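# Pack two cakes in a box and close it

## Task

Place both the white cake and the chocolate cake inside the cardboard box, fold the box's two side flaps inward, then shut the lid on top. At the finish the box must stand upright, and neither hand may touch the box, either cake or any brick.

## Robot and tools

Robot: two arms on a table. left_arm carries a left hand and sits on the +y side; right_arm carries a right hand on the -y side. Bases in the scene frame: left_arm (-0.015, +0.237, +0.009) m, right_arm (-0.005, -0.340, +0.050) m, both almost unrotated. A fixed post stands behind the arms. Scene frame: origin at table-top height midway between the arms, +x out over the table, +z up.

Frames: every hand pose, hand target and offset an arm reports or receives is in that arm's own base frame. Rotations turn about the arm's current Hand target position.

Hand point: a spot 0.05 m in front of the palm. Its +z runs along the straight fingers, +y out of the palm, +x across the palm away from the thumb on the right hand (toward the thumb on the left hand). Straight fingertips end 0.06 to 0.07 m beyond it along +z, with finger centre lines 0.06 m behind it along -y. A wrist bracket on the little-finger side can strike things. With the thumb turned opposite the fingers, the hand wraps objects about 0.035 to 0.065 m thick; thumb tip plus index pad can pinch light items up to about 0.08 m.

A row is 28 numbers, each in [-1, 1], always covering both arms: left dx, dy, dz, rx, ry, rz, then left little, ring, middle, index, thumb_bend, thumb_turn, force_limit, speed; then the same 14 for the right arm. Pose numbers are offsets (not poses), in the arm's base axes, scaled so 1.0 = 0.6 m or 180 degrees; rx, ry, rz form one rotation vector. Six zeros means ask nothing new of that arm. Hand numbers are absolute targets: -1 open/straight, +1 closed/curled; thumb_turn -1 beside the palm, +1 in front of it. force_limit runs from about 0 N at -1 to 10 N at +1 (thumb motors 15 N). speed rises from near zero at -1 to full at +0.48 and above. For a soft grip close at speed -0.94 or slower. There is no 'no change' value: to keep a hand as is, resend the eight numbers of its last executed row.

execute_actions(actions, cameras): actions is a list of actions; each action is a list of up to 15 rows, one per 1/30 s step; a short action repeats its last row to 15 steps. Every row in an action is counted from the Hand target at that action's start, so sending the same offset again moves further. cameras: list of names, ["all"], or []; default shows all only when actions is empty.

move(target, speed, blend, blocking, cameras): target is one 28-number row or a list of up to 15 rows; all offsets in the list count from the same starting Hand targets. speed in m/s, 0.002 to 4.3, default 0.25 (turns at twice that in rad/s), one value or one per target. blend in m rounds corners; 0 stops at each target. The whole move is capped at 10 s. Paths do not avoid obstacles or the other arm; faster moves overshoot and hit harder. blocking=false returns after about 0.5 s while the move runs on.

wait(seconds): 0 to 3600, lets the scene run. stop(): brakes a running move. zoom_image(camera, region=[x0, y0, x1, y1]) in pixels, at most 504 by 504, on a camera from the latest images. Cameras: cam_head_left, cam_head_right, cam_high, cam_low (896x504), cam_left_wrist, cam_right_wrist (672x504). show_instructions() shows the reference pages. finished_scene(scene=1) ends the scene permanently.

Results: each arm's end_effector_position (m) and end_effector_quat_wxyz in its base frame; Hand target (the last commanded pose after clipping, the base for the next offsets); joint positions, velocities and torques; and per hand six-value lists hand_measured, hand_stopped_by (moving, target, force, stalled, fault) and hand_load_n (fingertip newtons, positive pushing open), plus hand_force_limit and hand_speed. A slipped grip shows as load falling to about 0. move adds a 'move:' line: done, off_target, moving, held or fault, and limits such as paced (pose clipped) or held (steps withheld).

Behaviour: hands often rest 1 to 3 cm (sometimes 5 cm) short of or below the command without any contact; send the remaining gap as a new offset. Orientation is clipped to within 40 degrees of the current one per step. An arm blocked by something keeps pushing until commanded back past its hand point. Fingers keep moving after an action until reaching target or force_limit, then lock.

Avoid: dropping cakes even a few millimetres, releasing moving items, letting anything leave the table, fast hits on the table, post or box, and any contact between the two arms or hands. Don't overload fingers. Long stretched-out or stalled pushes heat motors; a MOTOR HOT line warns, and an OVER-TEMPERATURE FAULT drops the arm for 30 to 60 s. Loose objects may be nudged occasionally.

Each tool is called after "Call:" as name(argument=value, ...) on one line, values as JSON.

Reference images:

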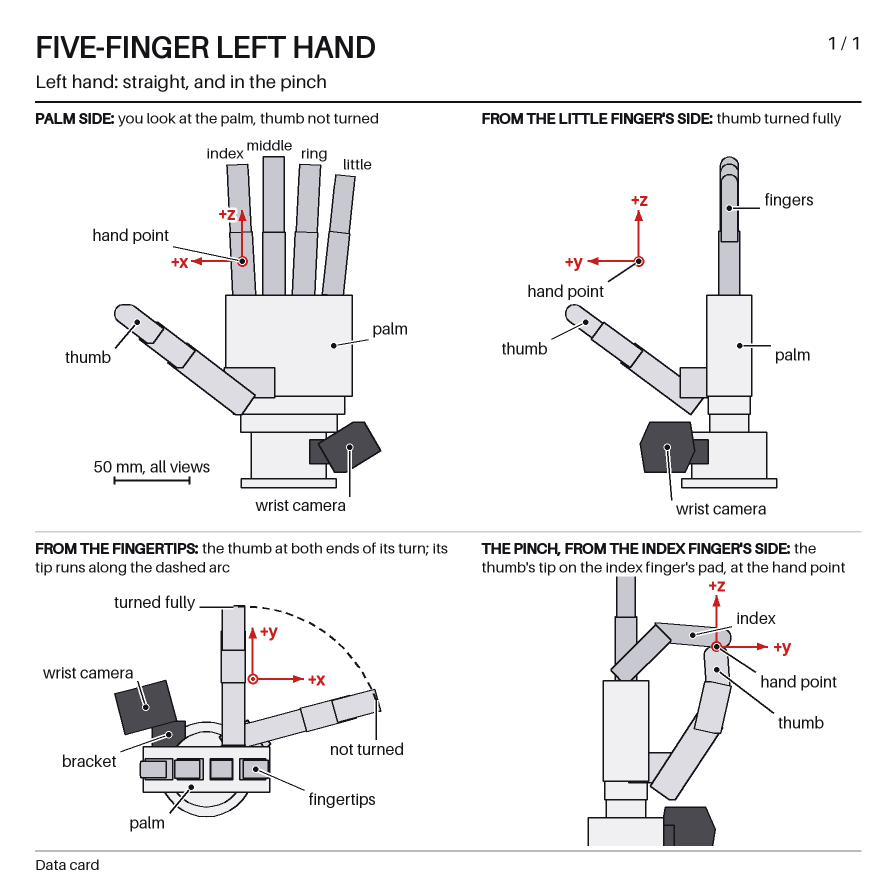

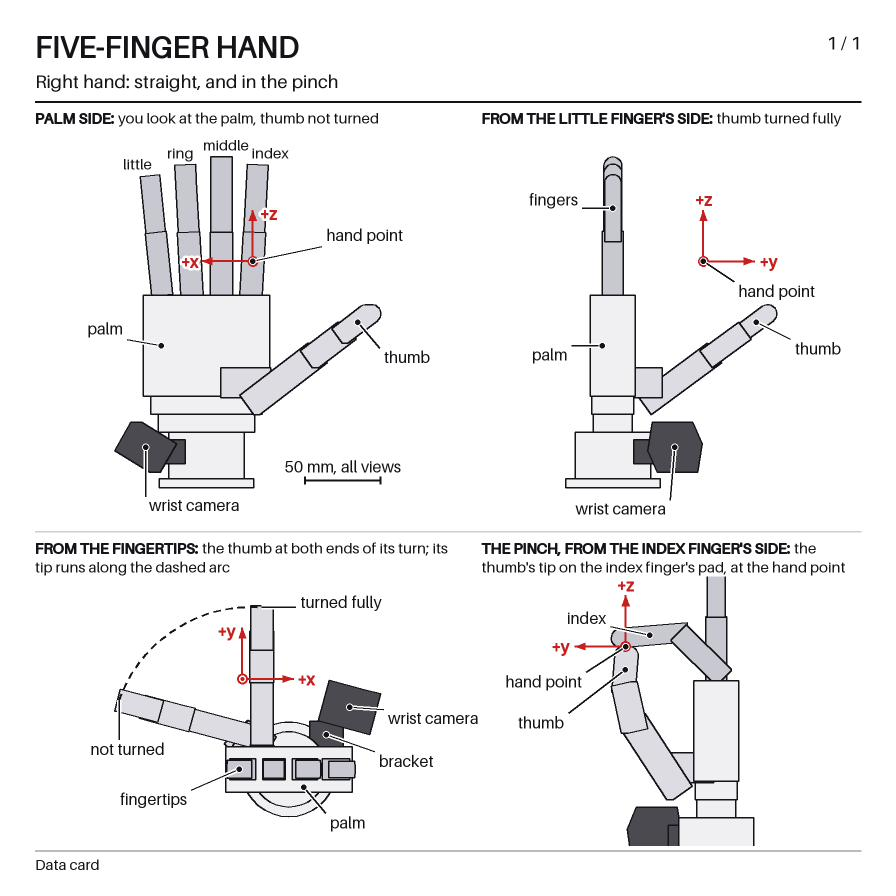

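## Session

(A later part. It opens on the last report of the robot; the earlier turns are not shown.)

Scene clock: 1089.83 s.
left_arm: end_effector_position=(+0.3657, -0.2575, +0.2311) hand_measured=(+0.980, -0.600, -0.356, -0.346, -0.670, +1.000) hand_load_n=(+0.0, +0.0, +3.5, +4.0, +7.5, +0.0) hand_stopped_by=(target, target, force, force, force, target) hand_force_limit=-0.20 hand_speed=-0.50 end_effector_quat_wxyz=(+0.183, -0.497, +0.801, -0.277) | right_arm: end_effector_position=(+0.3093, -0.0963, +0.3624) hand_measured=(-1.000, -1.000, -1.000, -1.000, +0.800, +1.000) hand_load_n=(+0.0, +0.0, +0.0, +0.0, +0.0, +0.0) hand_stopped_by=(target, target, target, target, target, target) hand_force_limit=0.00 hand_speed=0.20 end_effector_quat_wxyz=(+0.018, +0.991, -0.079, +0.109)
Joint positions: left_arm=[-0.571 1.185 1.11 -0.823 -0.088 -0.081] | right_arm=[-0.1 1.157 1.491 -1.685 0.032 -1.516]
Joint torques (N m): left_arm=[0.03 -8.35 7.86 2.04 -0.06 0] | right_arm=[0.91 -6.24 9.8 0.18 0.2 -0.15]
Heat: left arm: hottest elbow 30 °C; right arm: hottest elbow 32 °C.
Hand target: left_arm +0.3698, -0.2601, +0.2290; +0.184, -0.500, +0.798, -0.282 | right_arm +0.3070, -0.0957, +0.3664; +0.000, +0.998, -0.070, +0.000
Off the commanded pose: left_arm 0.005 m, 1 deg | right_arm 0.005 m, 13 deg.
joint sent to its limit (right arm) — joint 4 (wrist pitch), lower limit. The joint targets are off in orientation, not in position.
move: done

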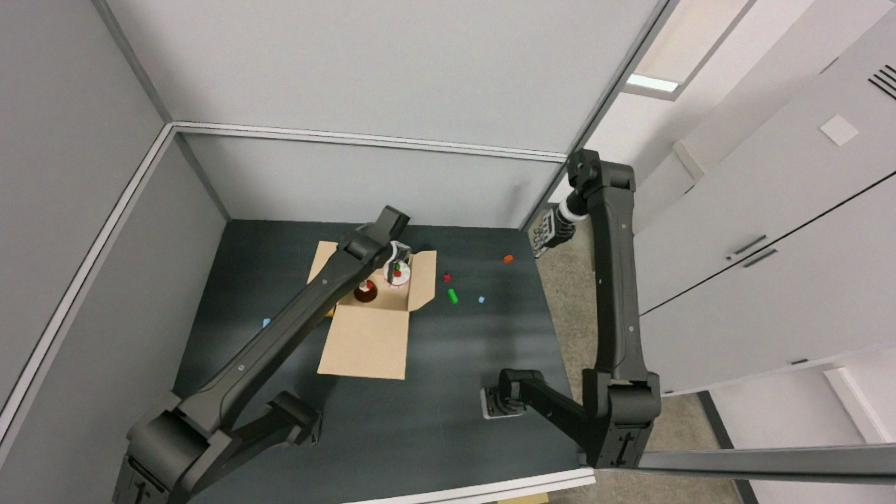

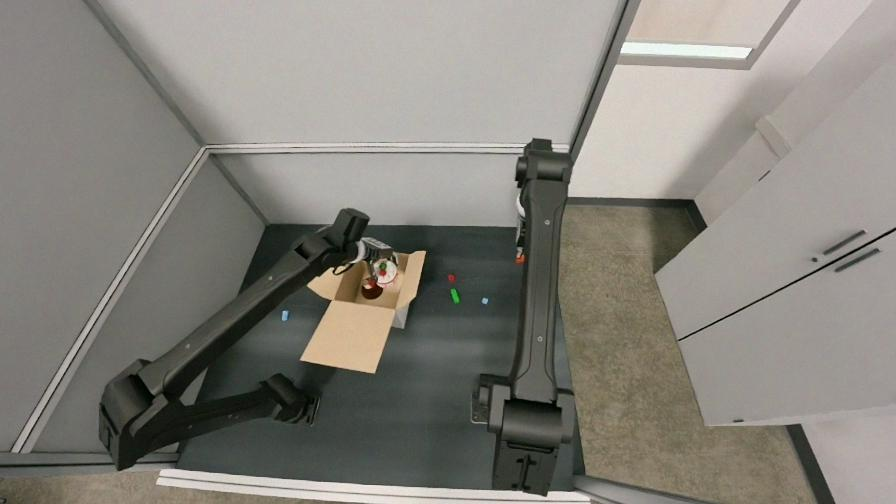

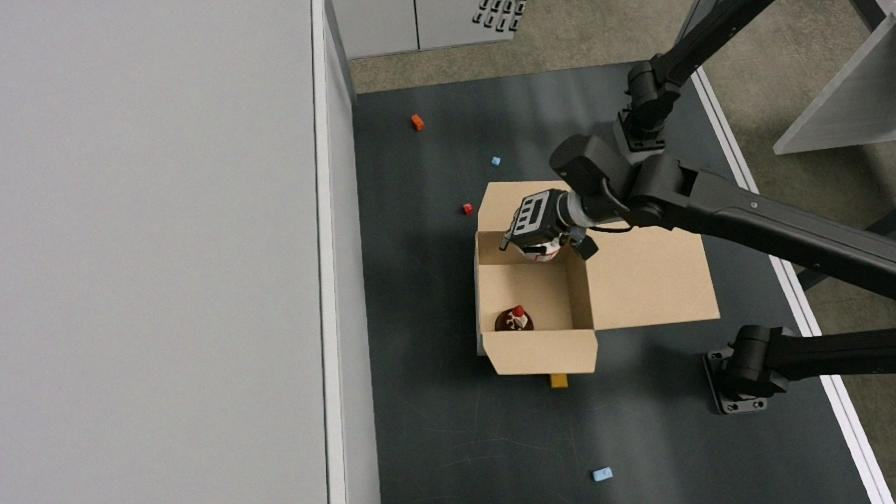

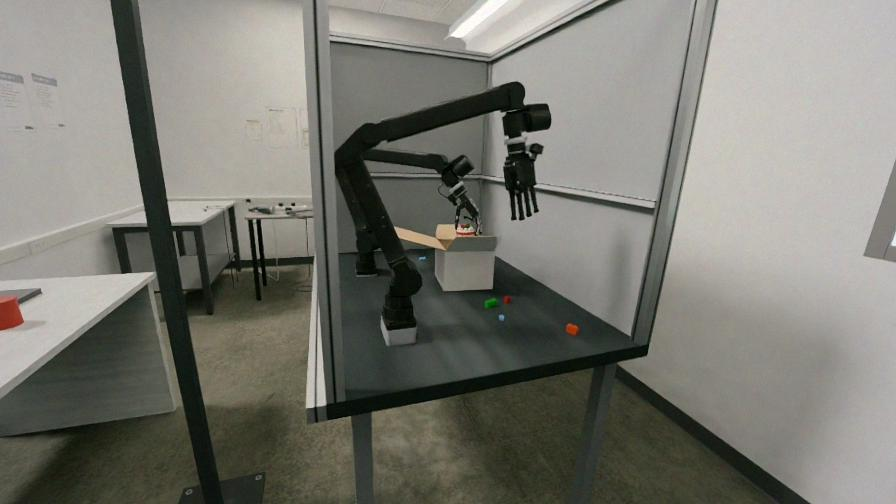

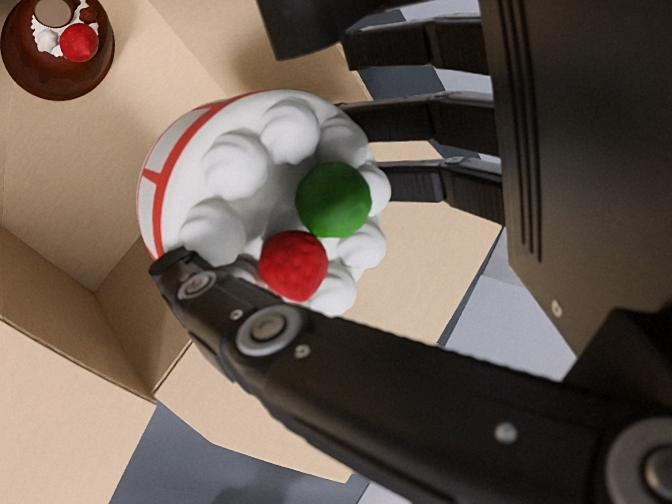

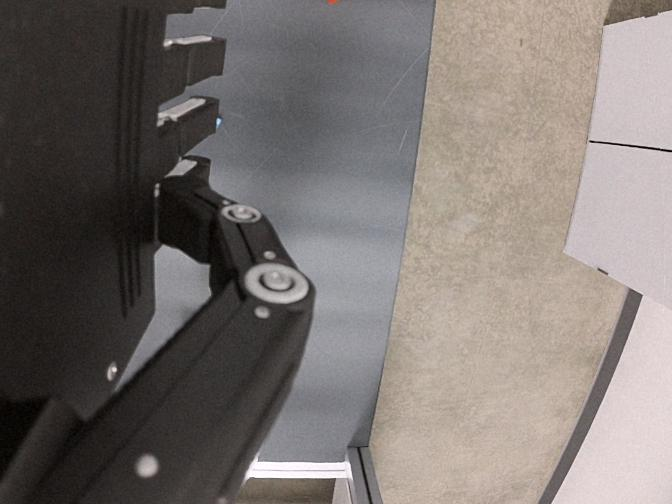

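Call:
move(target=[[0.002,0.022,0,0,0,0,0.98,-0.6,-0.2,-0.2,-0.4,1,-0.2,-0.5, 0,0,0,0,0,0,-1,-1,-1,-1,0.8,1,0,0.2],[0.002,0.022,-0.12,0,0,0,0.98,-0.6,-0.2,-0.2,-0.4,1,-0.2,-0.5, 0,0,0,0,0,0,-1,-1,-1,-1,0.8,1,0,0.2]], cameras=["all"], speed=0.06)

Call:
zoom_image(camera="cam_high", region=[440, 150, 640, 400])

Call:
zoom_image(camera="cam_head_left", region=[330, 230, 450, 330])

Call:
zoom_image(camera="cam_head_right", region=[330, 230, 450, 330])

Scene clock: 1104.97 s.
left_arm: end_effector_position=(+0.3655, -0.2487, +0.1600) hand_measured=(+0.980, -0.600, -0.356, -0.346, -0.670, +1.000) hand_load_n=(+0.0, +0.0, +3.5, +4.0, +7.5, +0.0) hand_stopped_by=(target, target, force, force, force, target) hand_force_limit=-0.20 hand_speed=-0.50 end_effector_quat_wxyz=(+0.181, -0.502, +0.798, -0.280) | right_arm: end_effector_position=(+0.3093, -0.0963, +0.3624) hand_measured=(-1.000, -1.000, -1.000, -1.000, +0.800, +1.000) hand_load_n=(+0.0, +0.0, +0.0, +0.0, +0.0, +0.0) hand_stopped_by=(target, target, target, target, target, target) hand_force_limit=0.00 hand_speed=0.20 end_effector_quat_wxyz=(+0.018, +0.991, -0.079, +0.109)
Joint positions: left_arm=[-0.547 1.203 0.935 -0.626 -0.069 -0.075] | right_arm=[-0.1 1.157 1.491 -1.685 0.032 -1.516]
Joint torques (N m): left_arm=[0.38 -9.05 7.61 2.1 0 0.16] | right_arm=[1.38 -5.83 9.78 0.13 0.2 -0.16]
Heat: left arm: hottest elbow 29 °C; right arm: hottest elbow 32 °C.
Hand target: left_arm +0.3709, -0.2469, +0.1569; +0.184, -0.500, +0.798, -0.282 | right_arm +0.3070, -0.0957, +0.3664; +0.000, +0.998, -0.070, +0.000
Off the commanded pose: left_arm 0.006 m, 0 deg | right_arm 0.005 m, 13 deg.
joint sent to its limit (right arm) — joint 4 (wrist pitch), lower limit. The joint targets are off in orientation, not in position.
move: done

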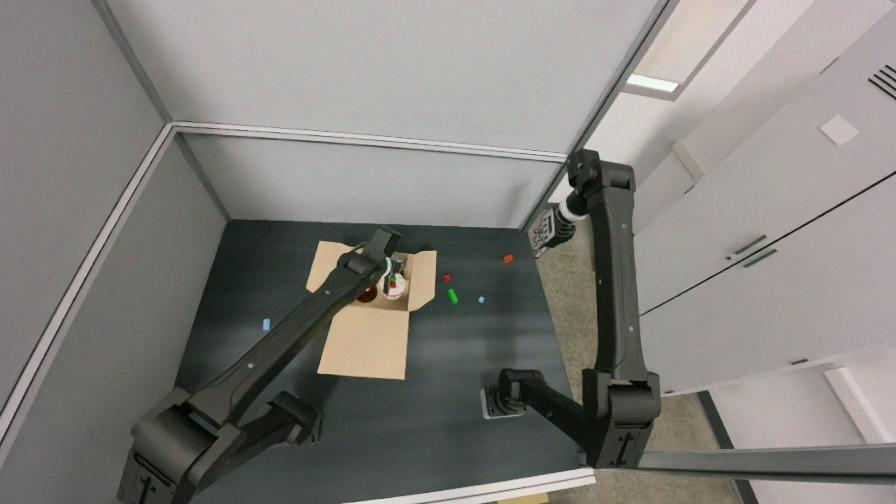

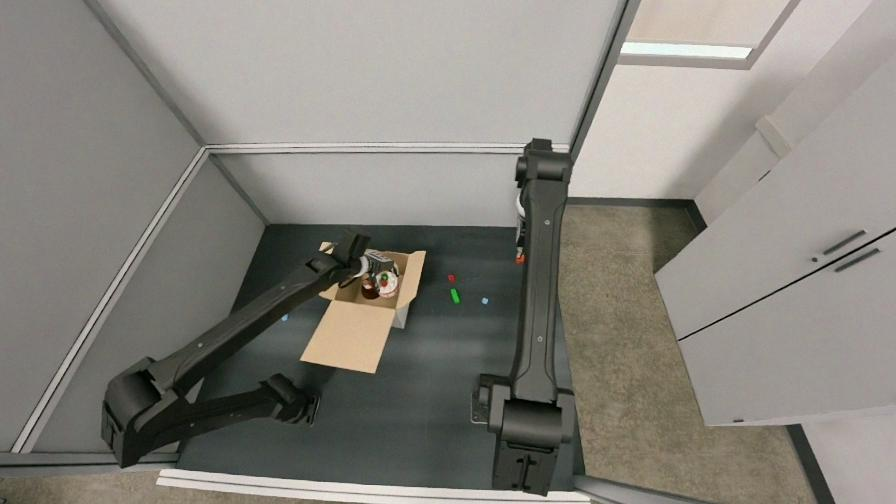

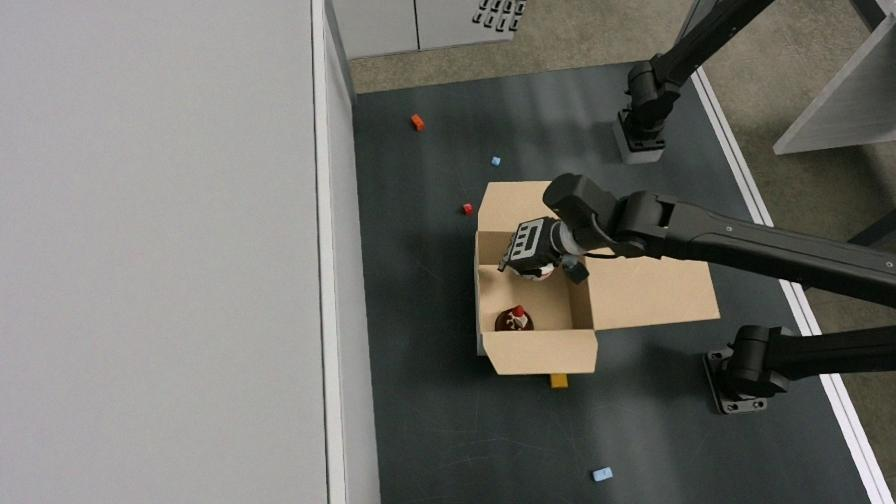

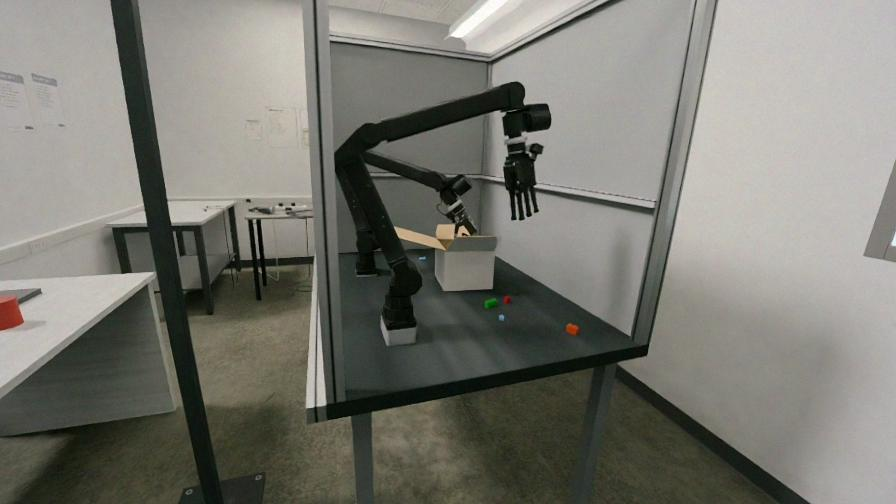

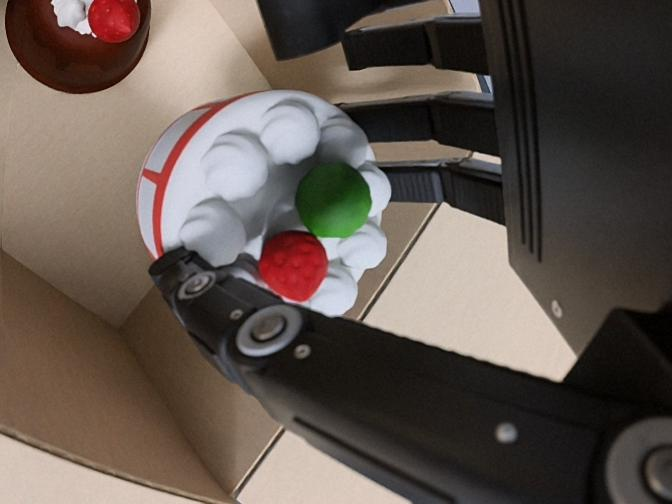

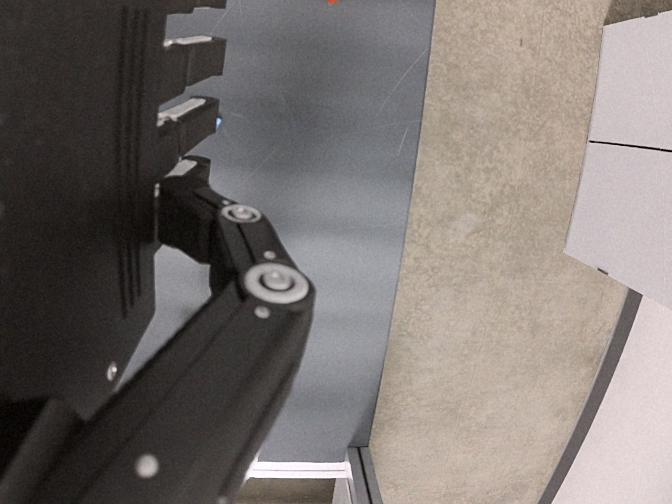

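Scaled by 2.016.

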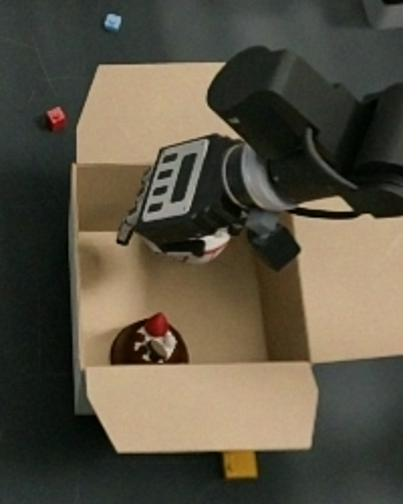

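Scaled by 4.200.

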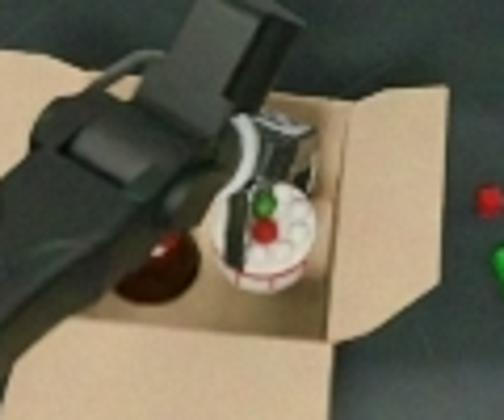

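Scaled by 4.200.

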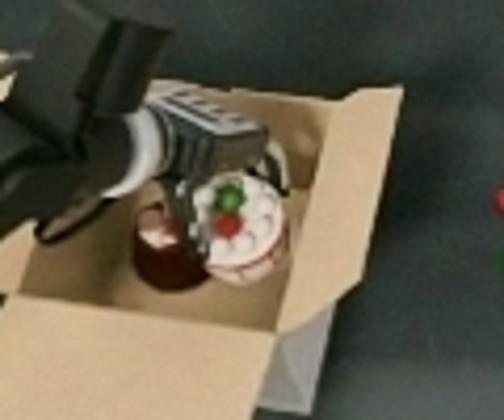

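Call:
move(target=[[0.005,0.006,0,0,0,0.044,0.98,-0.6,-0.2,-0.2,-0.4,1,-0.2,-0.5, 0,0,0,0,0,0,-1,-1,-1,-1,0.8,1,0,0.2],[0.005,0.006,-0.11,0,0,0.044,0.98,-0.6,-0.2,-0.2,-0.4,1,-0.2,-0.5, 0,0,0,0,0,0,-1,-1,-1,-1,0.8,1,0,0.2]], cameras=["all"], speed=0.06)

Call:
zoom_image(camera="cam_high", region=[440, 150, 640, 400])

Call:
zoom_image(camera="cam_head_left", region=[330, 230, 450, 330])

Call:
zoom_image(camera="cam_head_right", region=[330, 230, 450, 330])

Scene clock: 1123.77 s.
left_arm: end_effector_position=(+0.3731, -0.2384, +0.0940) hand_measured=(+0.980, -0.600, -0.356, -0.346, -0.670, +1.000) hand_load_n=(+0.0, +0.0, +3.5, +4.0, +7.5, +0.5) hand_stopped_by=(target, target, force, force, force, target) hand_force_limit=-0.20 hand_speed=-0.50 end_effector_quat_wxyz=(+0.203, -0.552, +0.764, -0.264) | right_arm: end_effector_position=(+0.3093, -0.0963, +0.3624) hand_measured=(-1.000, -1.000, -1.000, -1.000, +0.800, +1.000) hand_load_n=(+0.0, +0.0, +0.0, +0.0, +0.0, +0.0) hand_stopped_by=(target, target, target, target, target, target) hand_force_limit=0.00 hand_speed=0.20 end_effector_quat_wxyz=(+0.018, +0.991, -0.079, +0.109)
Joint positions: left_arm=[-0.547 1.273 0.81 -0.444 -0.161 -0.172] | right_arm=[-0.1 1.157 1.491 -1.685 0.032 -1.516]
Joint torques (N m): left_arm=[-0.91 -9.23 7.06 2 -0.3 -0.04] | right_arm=[0.91 -5.89 9.72 0.2 0.19 -0.15]
Heat: left arm: hottest elbow 28 °C; right arm: hottest elbow 32 °C.
Hand target: left_arm +0.3740, -0.2433, +0.0910; +0.203, -0.554, +0.761, -0.269 | right_arm +0.3070, -0.0957, +0.3664; +0.000, +0.998, -0.070, +0.000
Off the commanded pose: left_arm 0.006 m, 1 deg | right_arm 0.005 m, 13 deg.
joint sent to its limit (right arm) — joint 4 (wrist pitch), lower limit. The joint targets are off in orientation, not in position.
move: done

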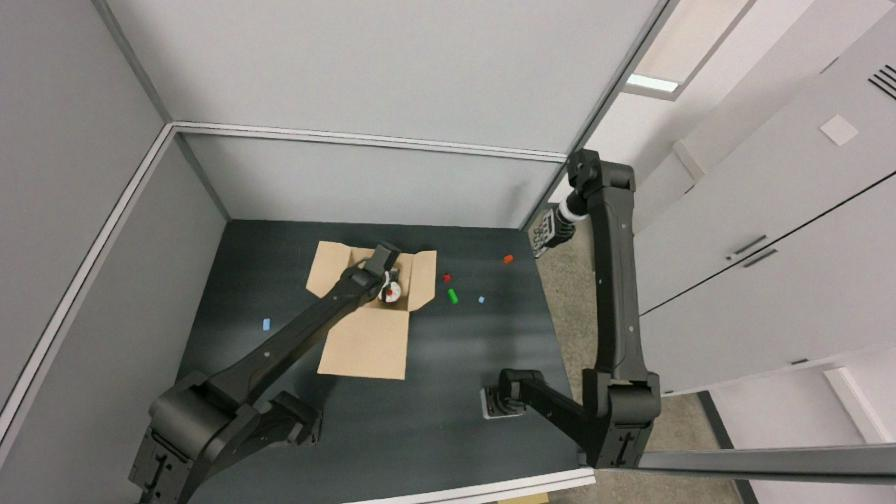

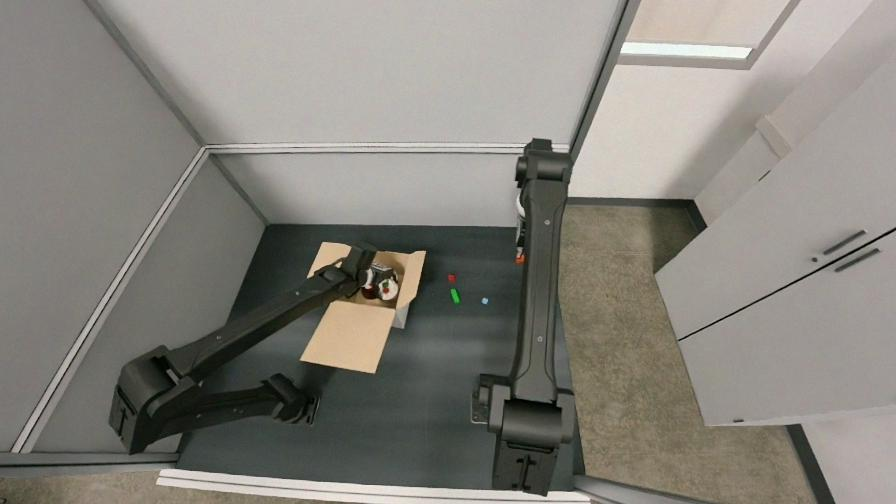

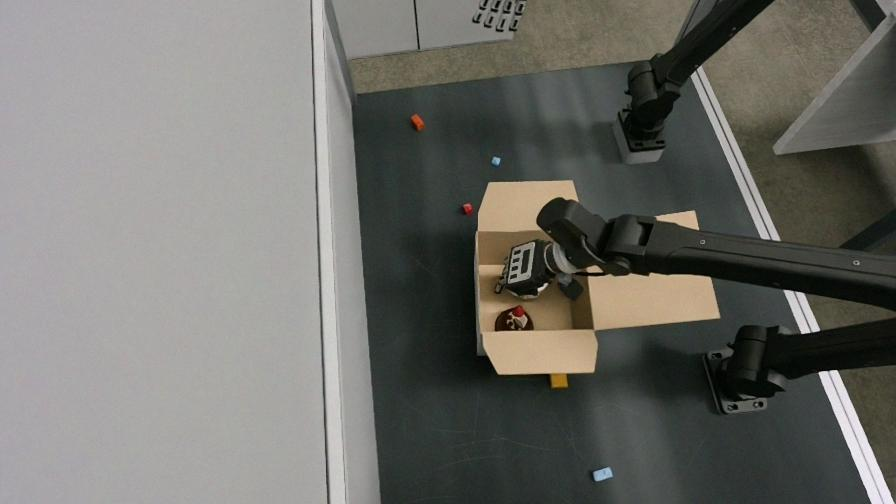

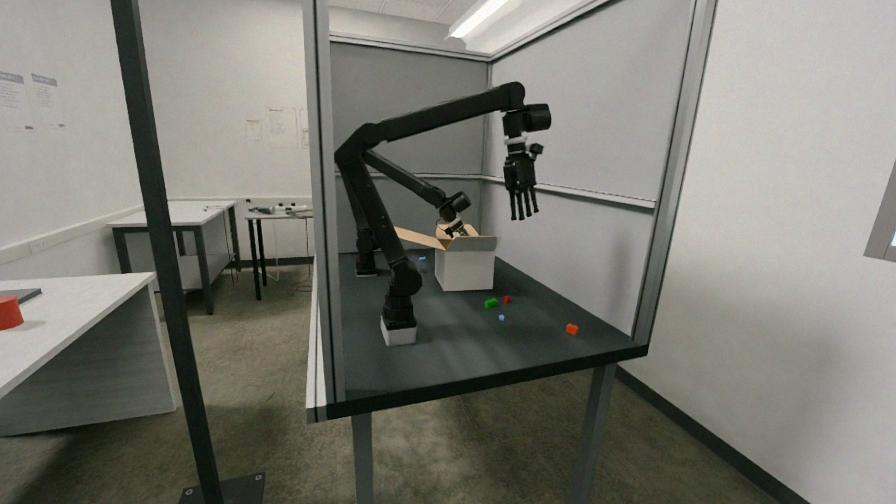

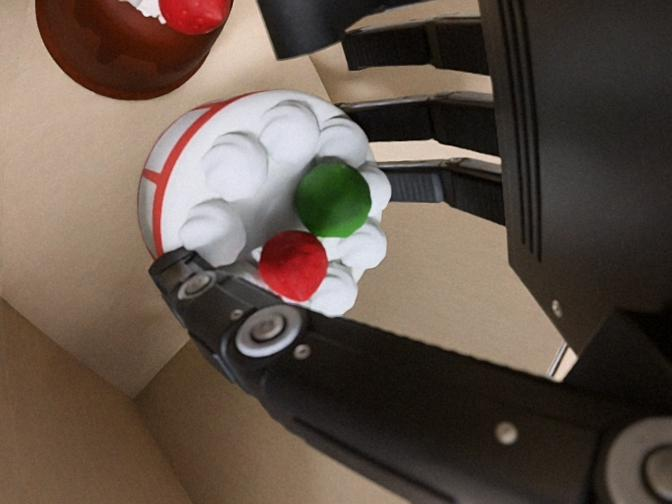

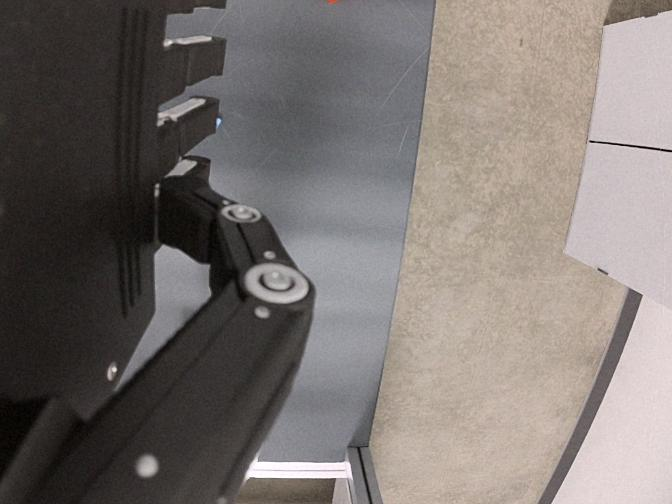

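Scaled by 2.016.

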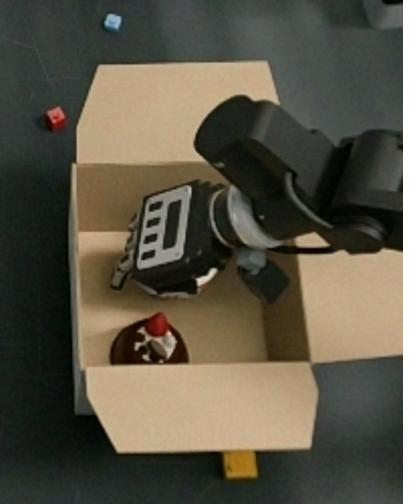

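Scaled by 4.200.

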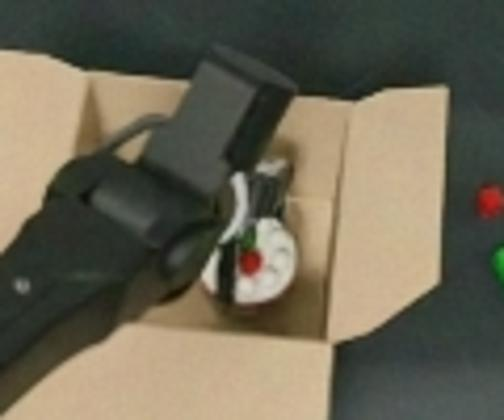

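Scaled by 4.200.

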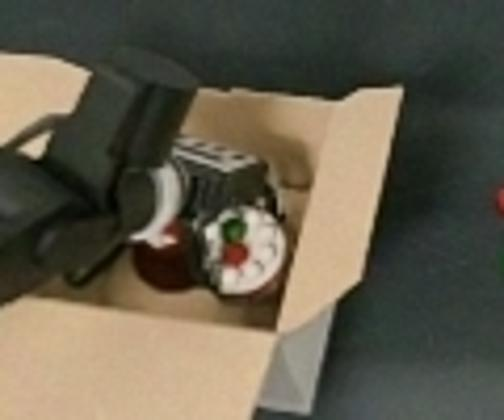

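Call:
move(target=[[0.0,-0.006,0,0,0,0,0.98,-0.6,-0.2,-0.2,-0.4,1,-0.2,-0.5, 0,0,0,0,0,0,-1,-1,-1,-1,0.8,1,0,0.2],[0.0,-0.006,-0.065,0,0,0,0.98,-0.6,-0.2,-0.2,-0.4,1,-0.2,-0.5, 0,0,0,0,0,0,-1,-1,-1,-1,0.8,1,0,0.2]], cameras=["cam_high","cam_head_left","cam_head_right","cam_left_wrist"], speed=0.05)

Call:
zoom_image(camera="cam_high", region=[440, 150, 640, 400])

Call:
zoom_image(camera="cam_head_left", region=[330, 230, 450, 330])

Call:
zoom_image(camera="cam_head_right", region=[330, 230, 450, 330])

Scene clock: 1138.83 s.
left_arm: end_effector_position=(+0.3749, -0.2406, +0.0555) hand_measured=(+0.980, -0.600, -0.356, -0.346, -0.670, +1.000) hand_load_n=(+0.0, +0.0, +4.0, +4.5, +7.5, +0.0) hand_stopped_by=(target, target, force, force, force, target) hand_force_limit=-0.20 hand_speed=-0.50 end_effector_quat_wxyz=(+0.204, -0.554, +0.763, -0.264) | right_arm: end_effector_position=(+0.3093, -0.0963, +0.3624) hand_measured=(-1.000, -1.000, -1.000, -1.000, +0.800, +1.000) hand_load_n=(+0.0, +0.0, +0.0, +0.0, +0.0, +0.0) hand_stopped_by=(target, target, target, target, target, target) hand_force_limit=0.00 hand_speed=0.20 end_effector_quat_wxyz=(+0.018, +0.991, -0.079, +0.109)
Joint positions: left_arm=[-0.551 1.341 0.754 -0.32 -0.166 -0.179] | right_arm=[-0.1 1.157 1.491 -1.685 0.032 -1.516]
Joint torques (N m): left_arm=[-0.56 -9.05 6.52 2.04 -0.3 -0.06] | right_arm=[1.03 -6.12 9.78 0.21 0.21 -0.17]
Heat: left arm: hottest elbow 28 °C; right arm: hottest elbow 32 °C.
Hand target: left_arm +0.3740, -0.2469, +0.0519; +0.203, -0.554, +0.761, -0.269 | right_arm +0.3070, -0.0957, +0.3664; +0.000, +0.998, -0.070, +0.000
Off the commanded pose: left_arm 0.007 m, 1 deg | right_arm 0.005 m, 13 deg.
joint sent to its limit (right arm) — joint 4 (wrist pitch), lower limit. The joint targets are off in orientation, not in position.
move: done
Images, in order (width x height): cam_head_left 896x504, cam_head_right 896x504, cam_high 896x504, cam_left_wrist 672x504.

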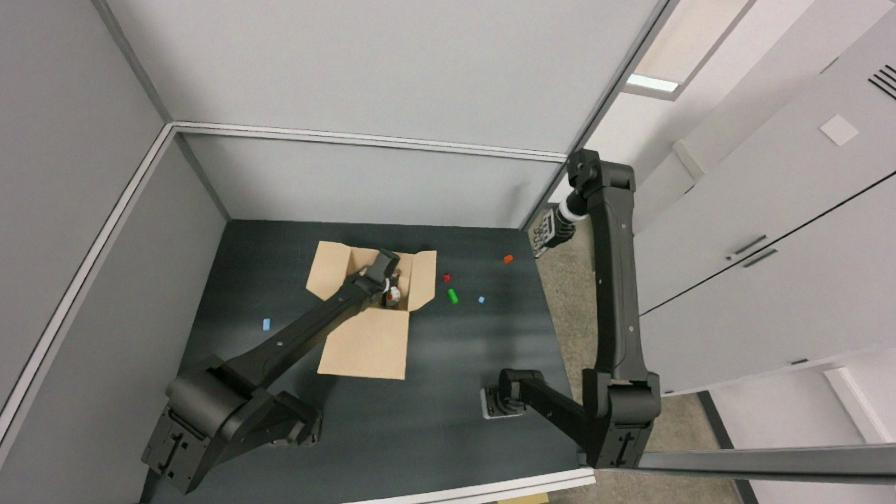

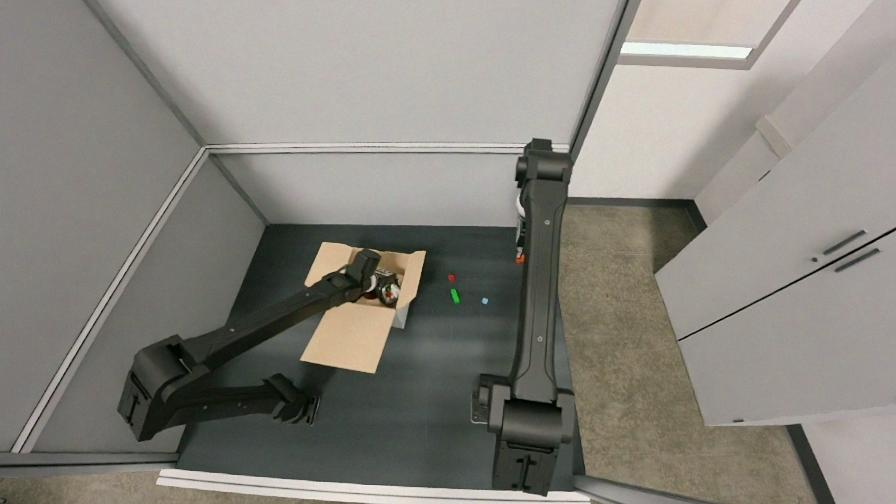

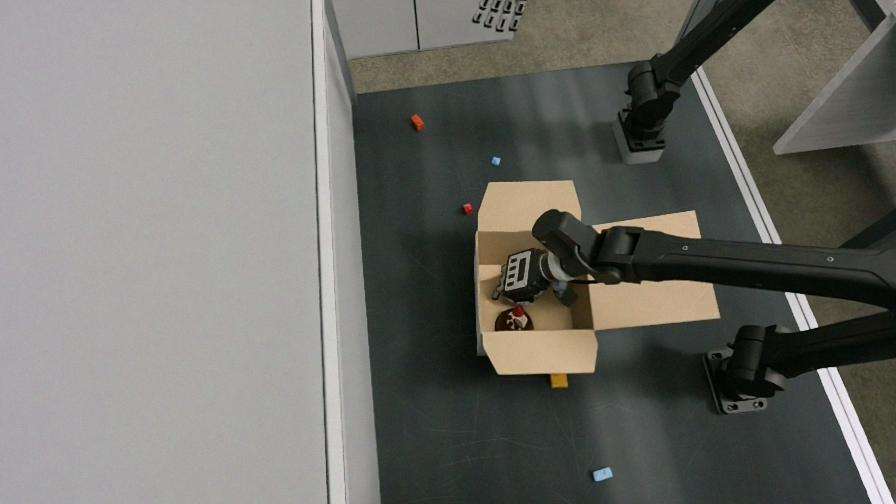

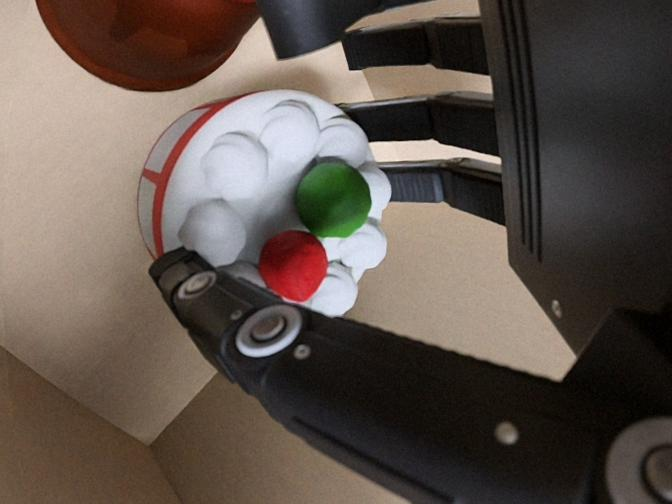

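Scaled by 2.016.

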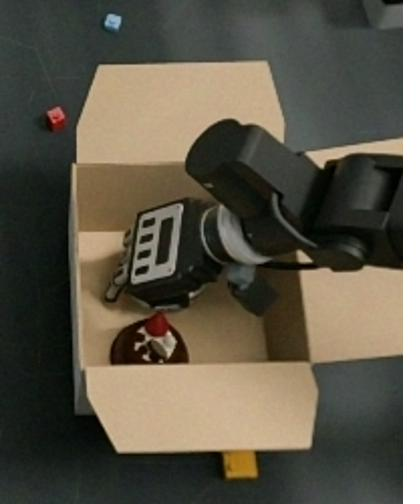

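Scaled by 4.200.

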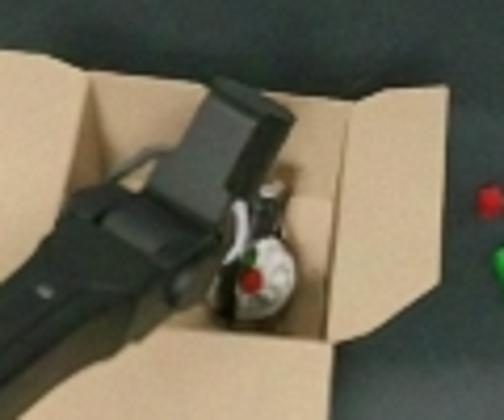

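Scaled by 4.200.

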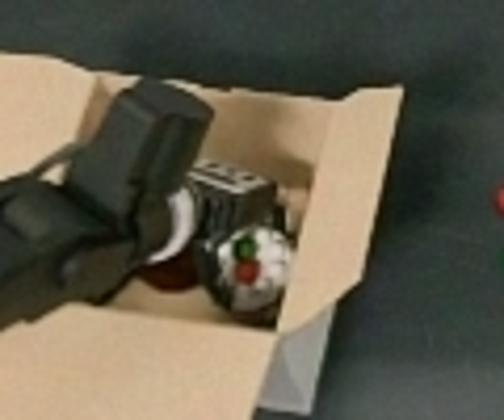

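Call:
move(target=[0.0,0,-0.015,0,0,0,0.98,-0.6,-0.2,-0.2,-0.4,1,-0.2,-0.5, 0,0,0,0,0,0,-1,-1,-1,-1,0.8,1,0,0.2], cameras=["cam_left_wrist"], speed=0.03)

Call:
move(target=[0.0,0,-0.009,0,0,0,0.98,-0.6,-0.2,-0.2,-0.4,1,-0.2,-0.5, 0,0,0,0,0,0,-1,-1,-1,-1,0.8,1,0,0.2], cameras=["cam_left_wrist"], speed=0.03)

Scene clock: 1147.87 s.
left_arm: end_effector_position=(+0.3751, -0.2409, +0.0470) hand_measured=(+0.980, -0.600, -0.356, -0.346, -0.670, +1.000) hand_load_n=(+0.0, +0.0, +3.5, +4.0, +8.0, +0.0) hand_stopped_by=(target, target, force, force, force, target) hand_force_limit=-0.20 hand_speed=-0.50 end_effector_quat_wxyz=(+0.204, -0.554, +0.763, -0.265) | right_arm: end_effector_position=(+0.3093, -0.0963, +0.3624) hand_measured=(-1.000, -1.000, -1.000, -1.000, +0.800, +1.000) hand_load_n=(+0.0, +0.0, +0.0, +0.0, +0.0, +0.0) hand_stopped_by=(target, target, target, target, target, target) hand_force_limit=0.00 hand_speed=0.20 end_effector_quat_wxyz=(+0.018, +0.991, -0.079, +0.109)
Joint positions: left_arm=[-0.551 1.357 0.742 -0.291 -0.166 -0.179] | right_arm=[-0.1 1.157 1.491 -1.685 0.032 -1.516]
Joint torques (N m): left_arm=[-0.62 -10.46 6.37 1.85 -0.3 -0.08] | right_arm=[1.03 -6.01 9.8 0.2 0.2 -0.16]
Heat: left arm: hottest elbow 28 °C; right arm: hottest elbow 32 °C.
Hand target: left_arm +0.3739, -0.2468, +0.0429; +0.203, -0.554, +0.761, -0.269 | right_arm +0.3070, -0.0957, +0.3664; +0.000, +0.998, -0.070, +0.000
Off the commanded pose: left_arm 0.007 m, 0 deg | right_arm 0.005 m, 13 deg.
joint sent to its limit (right arm) — joint 4 (wrist pitch), lower limit. The joint targets are off in orientation, not in position.
move: done

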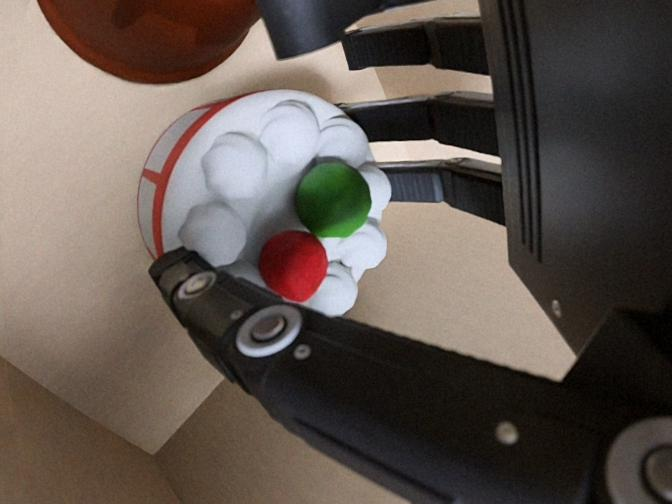

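Scene clock: 1148.40 s.
left_arm: end_effector_position=(+0.3770, -0.2422, +0.0453) hand_measured=(+0.980, -0.600, -0.356, -0.346, -0.670, +1.000) hand_load_n=(+0.0, +0.0, +3.5, +4.0, +7.5, +0.0) hand_stopped_by=(target, target, force, force, force, target) hand_force_limit=-0.20 hand_speed=-0.50 end_effector_quat_wxyz=(+0.206, -0.554, +0.761, -0.269) | right_arm: end_effector_position=(+0.3093, -0.0963, +0.3624) hand_measured=(-1.000, -1.000, -1.000, -1.000, +0.800, +1.000) hand_load_n=(+0.0, +0.0, +0.0, +0.0, +0.0, +0.0) hand_stopped_by=(target, target, target, target, target, target) hand_force_limit=0.00 hand_speed=0.20 end_effector_quat_wxyz=(+0.018, +0.991, -0.079, +0.109)
Joint positions: left_arm=[-0.552 1.363 0.738 -0.272 -0.167 -0.18] | right_arm=[-0.1 1.157 1.491 -1.685 0.032 -1.516]
Joint torques (N m): left_arm=[-0.03 -9.88 6.06 1.83 -0.29 -0.07] | right_arm=[1.26 -5.95 9.8 0.13 0.19 -0.16]
Heat: left arm: hottest elbow 28 °C; right arm: hottest elbow 32 °C.
Hand target: left_arm +0.3740, -0.2470, +0.0377; +0.203, -0.554, +0.761, -0.269 | right_arm +0.3070, -0.0957, +0.3664; +0.000, +0.998, -0.070, +0.000
Off the commanded pose: left_arm 0.010 m, 0 deg | right_arm 0.005 m, 13 deg.
joint sent to its limit (right arm) — joint 4 (wrist pitch), lower limit. The joint targets are off in orientation, not in position.
move: done

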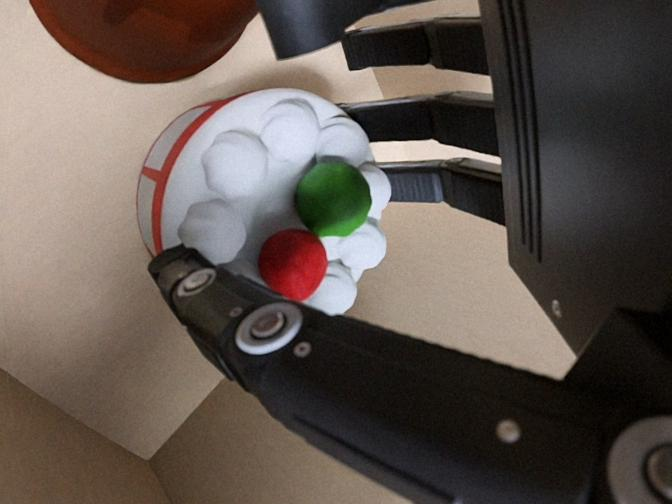

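Call:
move(target=[0.0,0,-0.006,0,0,0,0.98,-0.6,-0.2,-0.2,-0.4,1,-0.2,-0.5, 0,0,0,0,0,0,-1,-1,-1,-1,0.8,1,0,0.2], cameras=["cam_left_wrist"], speed=0.02)

Call:
move(target=[0.0,0,-0.006,0,0,0,0.98,-0.6,-0.2,-0.2,-0.4,1,-0.2,-0.5, 0,0,0,0,0,0,-1,-1,-1,-1,0.8,1,0,0.2], cameras=["cam_left_wrist"], speed=0.02)

Scene clock: 1160.33 s.
left_arm: end_effector_position=(+0.3781, -0.2428, +0.0450) hand_measured=(+0.980, -0.600, -0.356, -0.346, -0.670, +1.000) hand_load_n=(+0.0, +0.0, +3.5, +3.5, +7.5, -1.0) hand_stopped_by=(target, target, force, force, force, target) hand_force_limit=-0.20 hand_speed=-0.50 end_effector_quat_wxyz=(+0.207, -0.553, +0.760, -0.271) | right_arm: end_effector_position=(+0.3093, -0.0963, +0.3624) hand_measured=(-1.000, -1.000, -1.000, -1.000, +0.800, +1.000) hand_load_n=(+0.0, +0.0, +0.0, +0.0, +0.0, +0.0) hand_stopped_by=(target, target, target, target, target, target) hand_force_limit=0.00 hand_speed=0.20 end_effector_quat_wxyz=(+0.018, +0.991, -0.079, +0.109)
Joint positions: left_arm=[-0.552 1.364 0.736 -0.263 -0.167 -0.181] | right_arm=[-0.1 1.157 1.491 -1.685 0.032 -1.516]
Joint torques (N m): left_arm=[-0.09 -8.47 6 1.96 -0.27 -0.08] | right_arm=[1.44 -5.66 9.77 0.2 0.21 -0.16]
Heat: left arm: hottest elbow 27 °C; right arm: hottest elbow 32 °C.
Hand target: left_arm +0.3739, -0.2470, +0.0340; +0.203, -0.554, +0.761, -0.269 | right_arm +0.3070, -0.0957, +0.3664; +0.000, +0.998, -0.070, +0.000
Off the commanded pose: left_arm 0.012 m, 1 deg | right_arm 0.005 m, 13 deg.
joint sent to its limit (right arm) — joint 4 (wrist pitch), lower limit. The joint targets are off in orientation, not in position.
move: off_target (left_arm)

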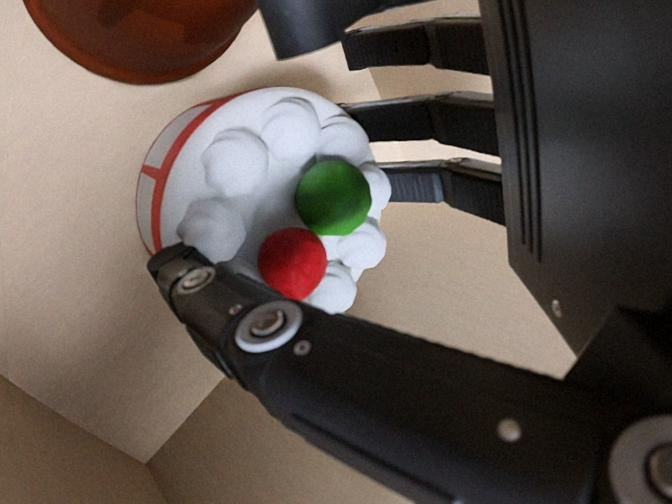

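Scene clock: 1160.83 s.
left_arm: end_effector_position=(+0.3791, -0.2434, +0.0447) hand_measured=(+0.980, -0.600, -0.356, -0.346, -0.670, +1.000) hand_load_n=(+0.0, +0.0, +3.5, +3.5, +7.5, -0.5) hand_stopped_by=(target, target, force, force, force, target) hand_force_limit=-0.20 hand_speed=-0.50 end_effector_quat_wxyz=(+0.208, -0.553, +0.759, -0.274) | right_arm: end_effector_position=(+0.3093, -0.0963, +0.3624) hand_measured=(-1.000, -1.000, -1.000, -1.000, +0.800, +1.000) hand_load_n=(+0.0, +0.0, +0.0, +0.0, +0.0, +0.0) hand_stopped_by=(target, target, target, target, target, target) hand_force_limit=0.00 hand_speed=0.20 end_effector_quat_wxyz=(+0.018, +0.991, -0.079, +0.109)
Joint positions: left_arm=[-0.552 1.365 0.733 -0.253 -0.167 -0.181] | right_arm=[-0.1 1.157 1.491 -1.685 0.032 -1.516]
Joint torques (N m): left_arm=[0.03 -8.23 5.76 1.99 -0.29 -0.05] | right_arm=[1.38 -5.83 9.84 0.13 0.18 -0.15]
Heat: left arm: hottest elbow 27 °C; right arm: hottest elbow 32 °C.
Hand target: left_arm +0.3739, -0.2470, +0.0303; +0.203, -0.554, +0.761, -0.269 | right_arm +0.3070, -0.0957, +0.3664; +0.000, +0.998, -0.070, +0.000
Off the commanded pose: left_arm 0.016 m, 1 deg | right_arm 0.005 m, 13 deg.
joint sent to its limit (right arm) — joint 4 (wrist pitch), lower limit. The joint targets are off in orientation, not in position.
move: off_target (left_arm)

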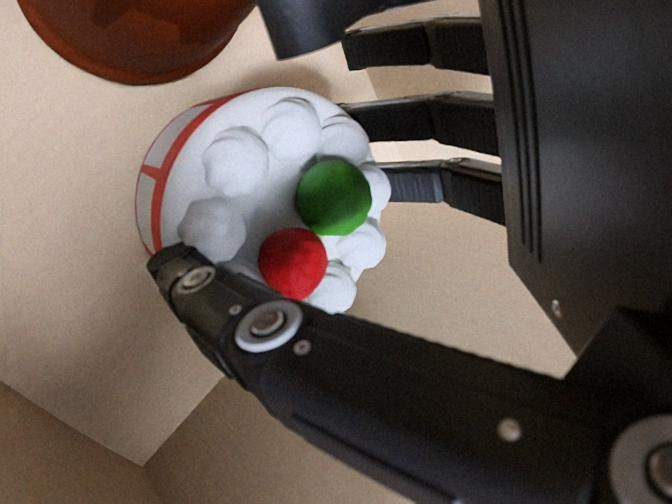

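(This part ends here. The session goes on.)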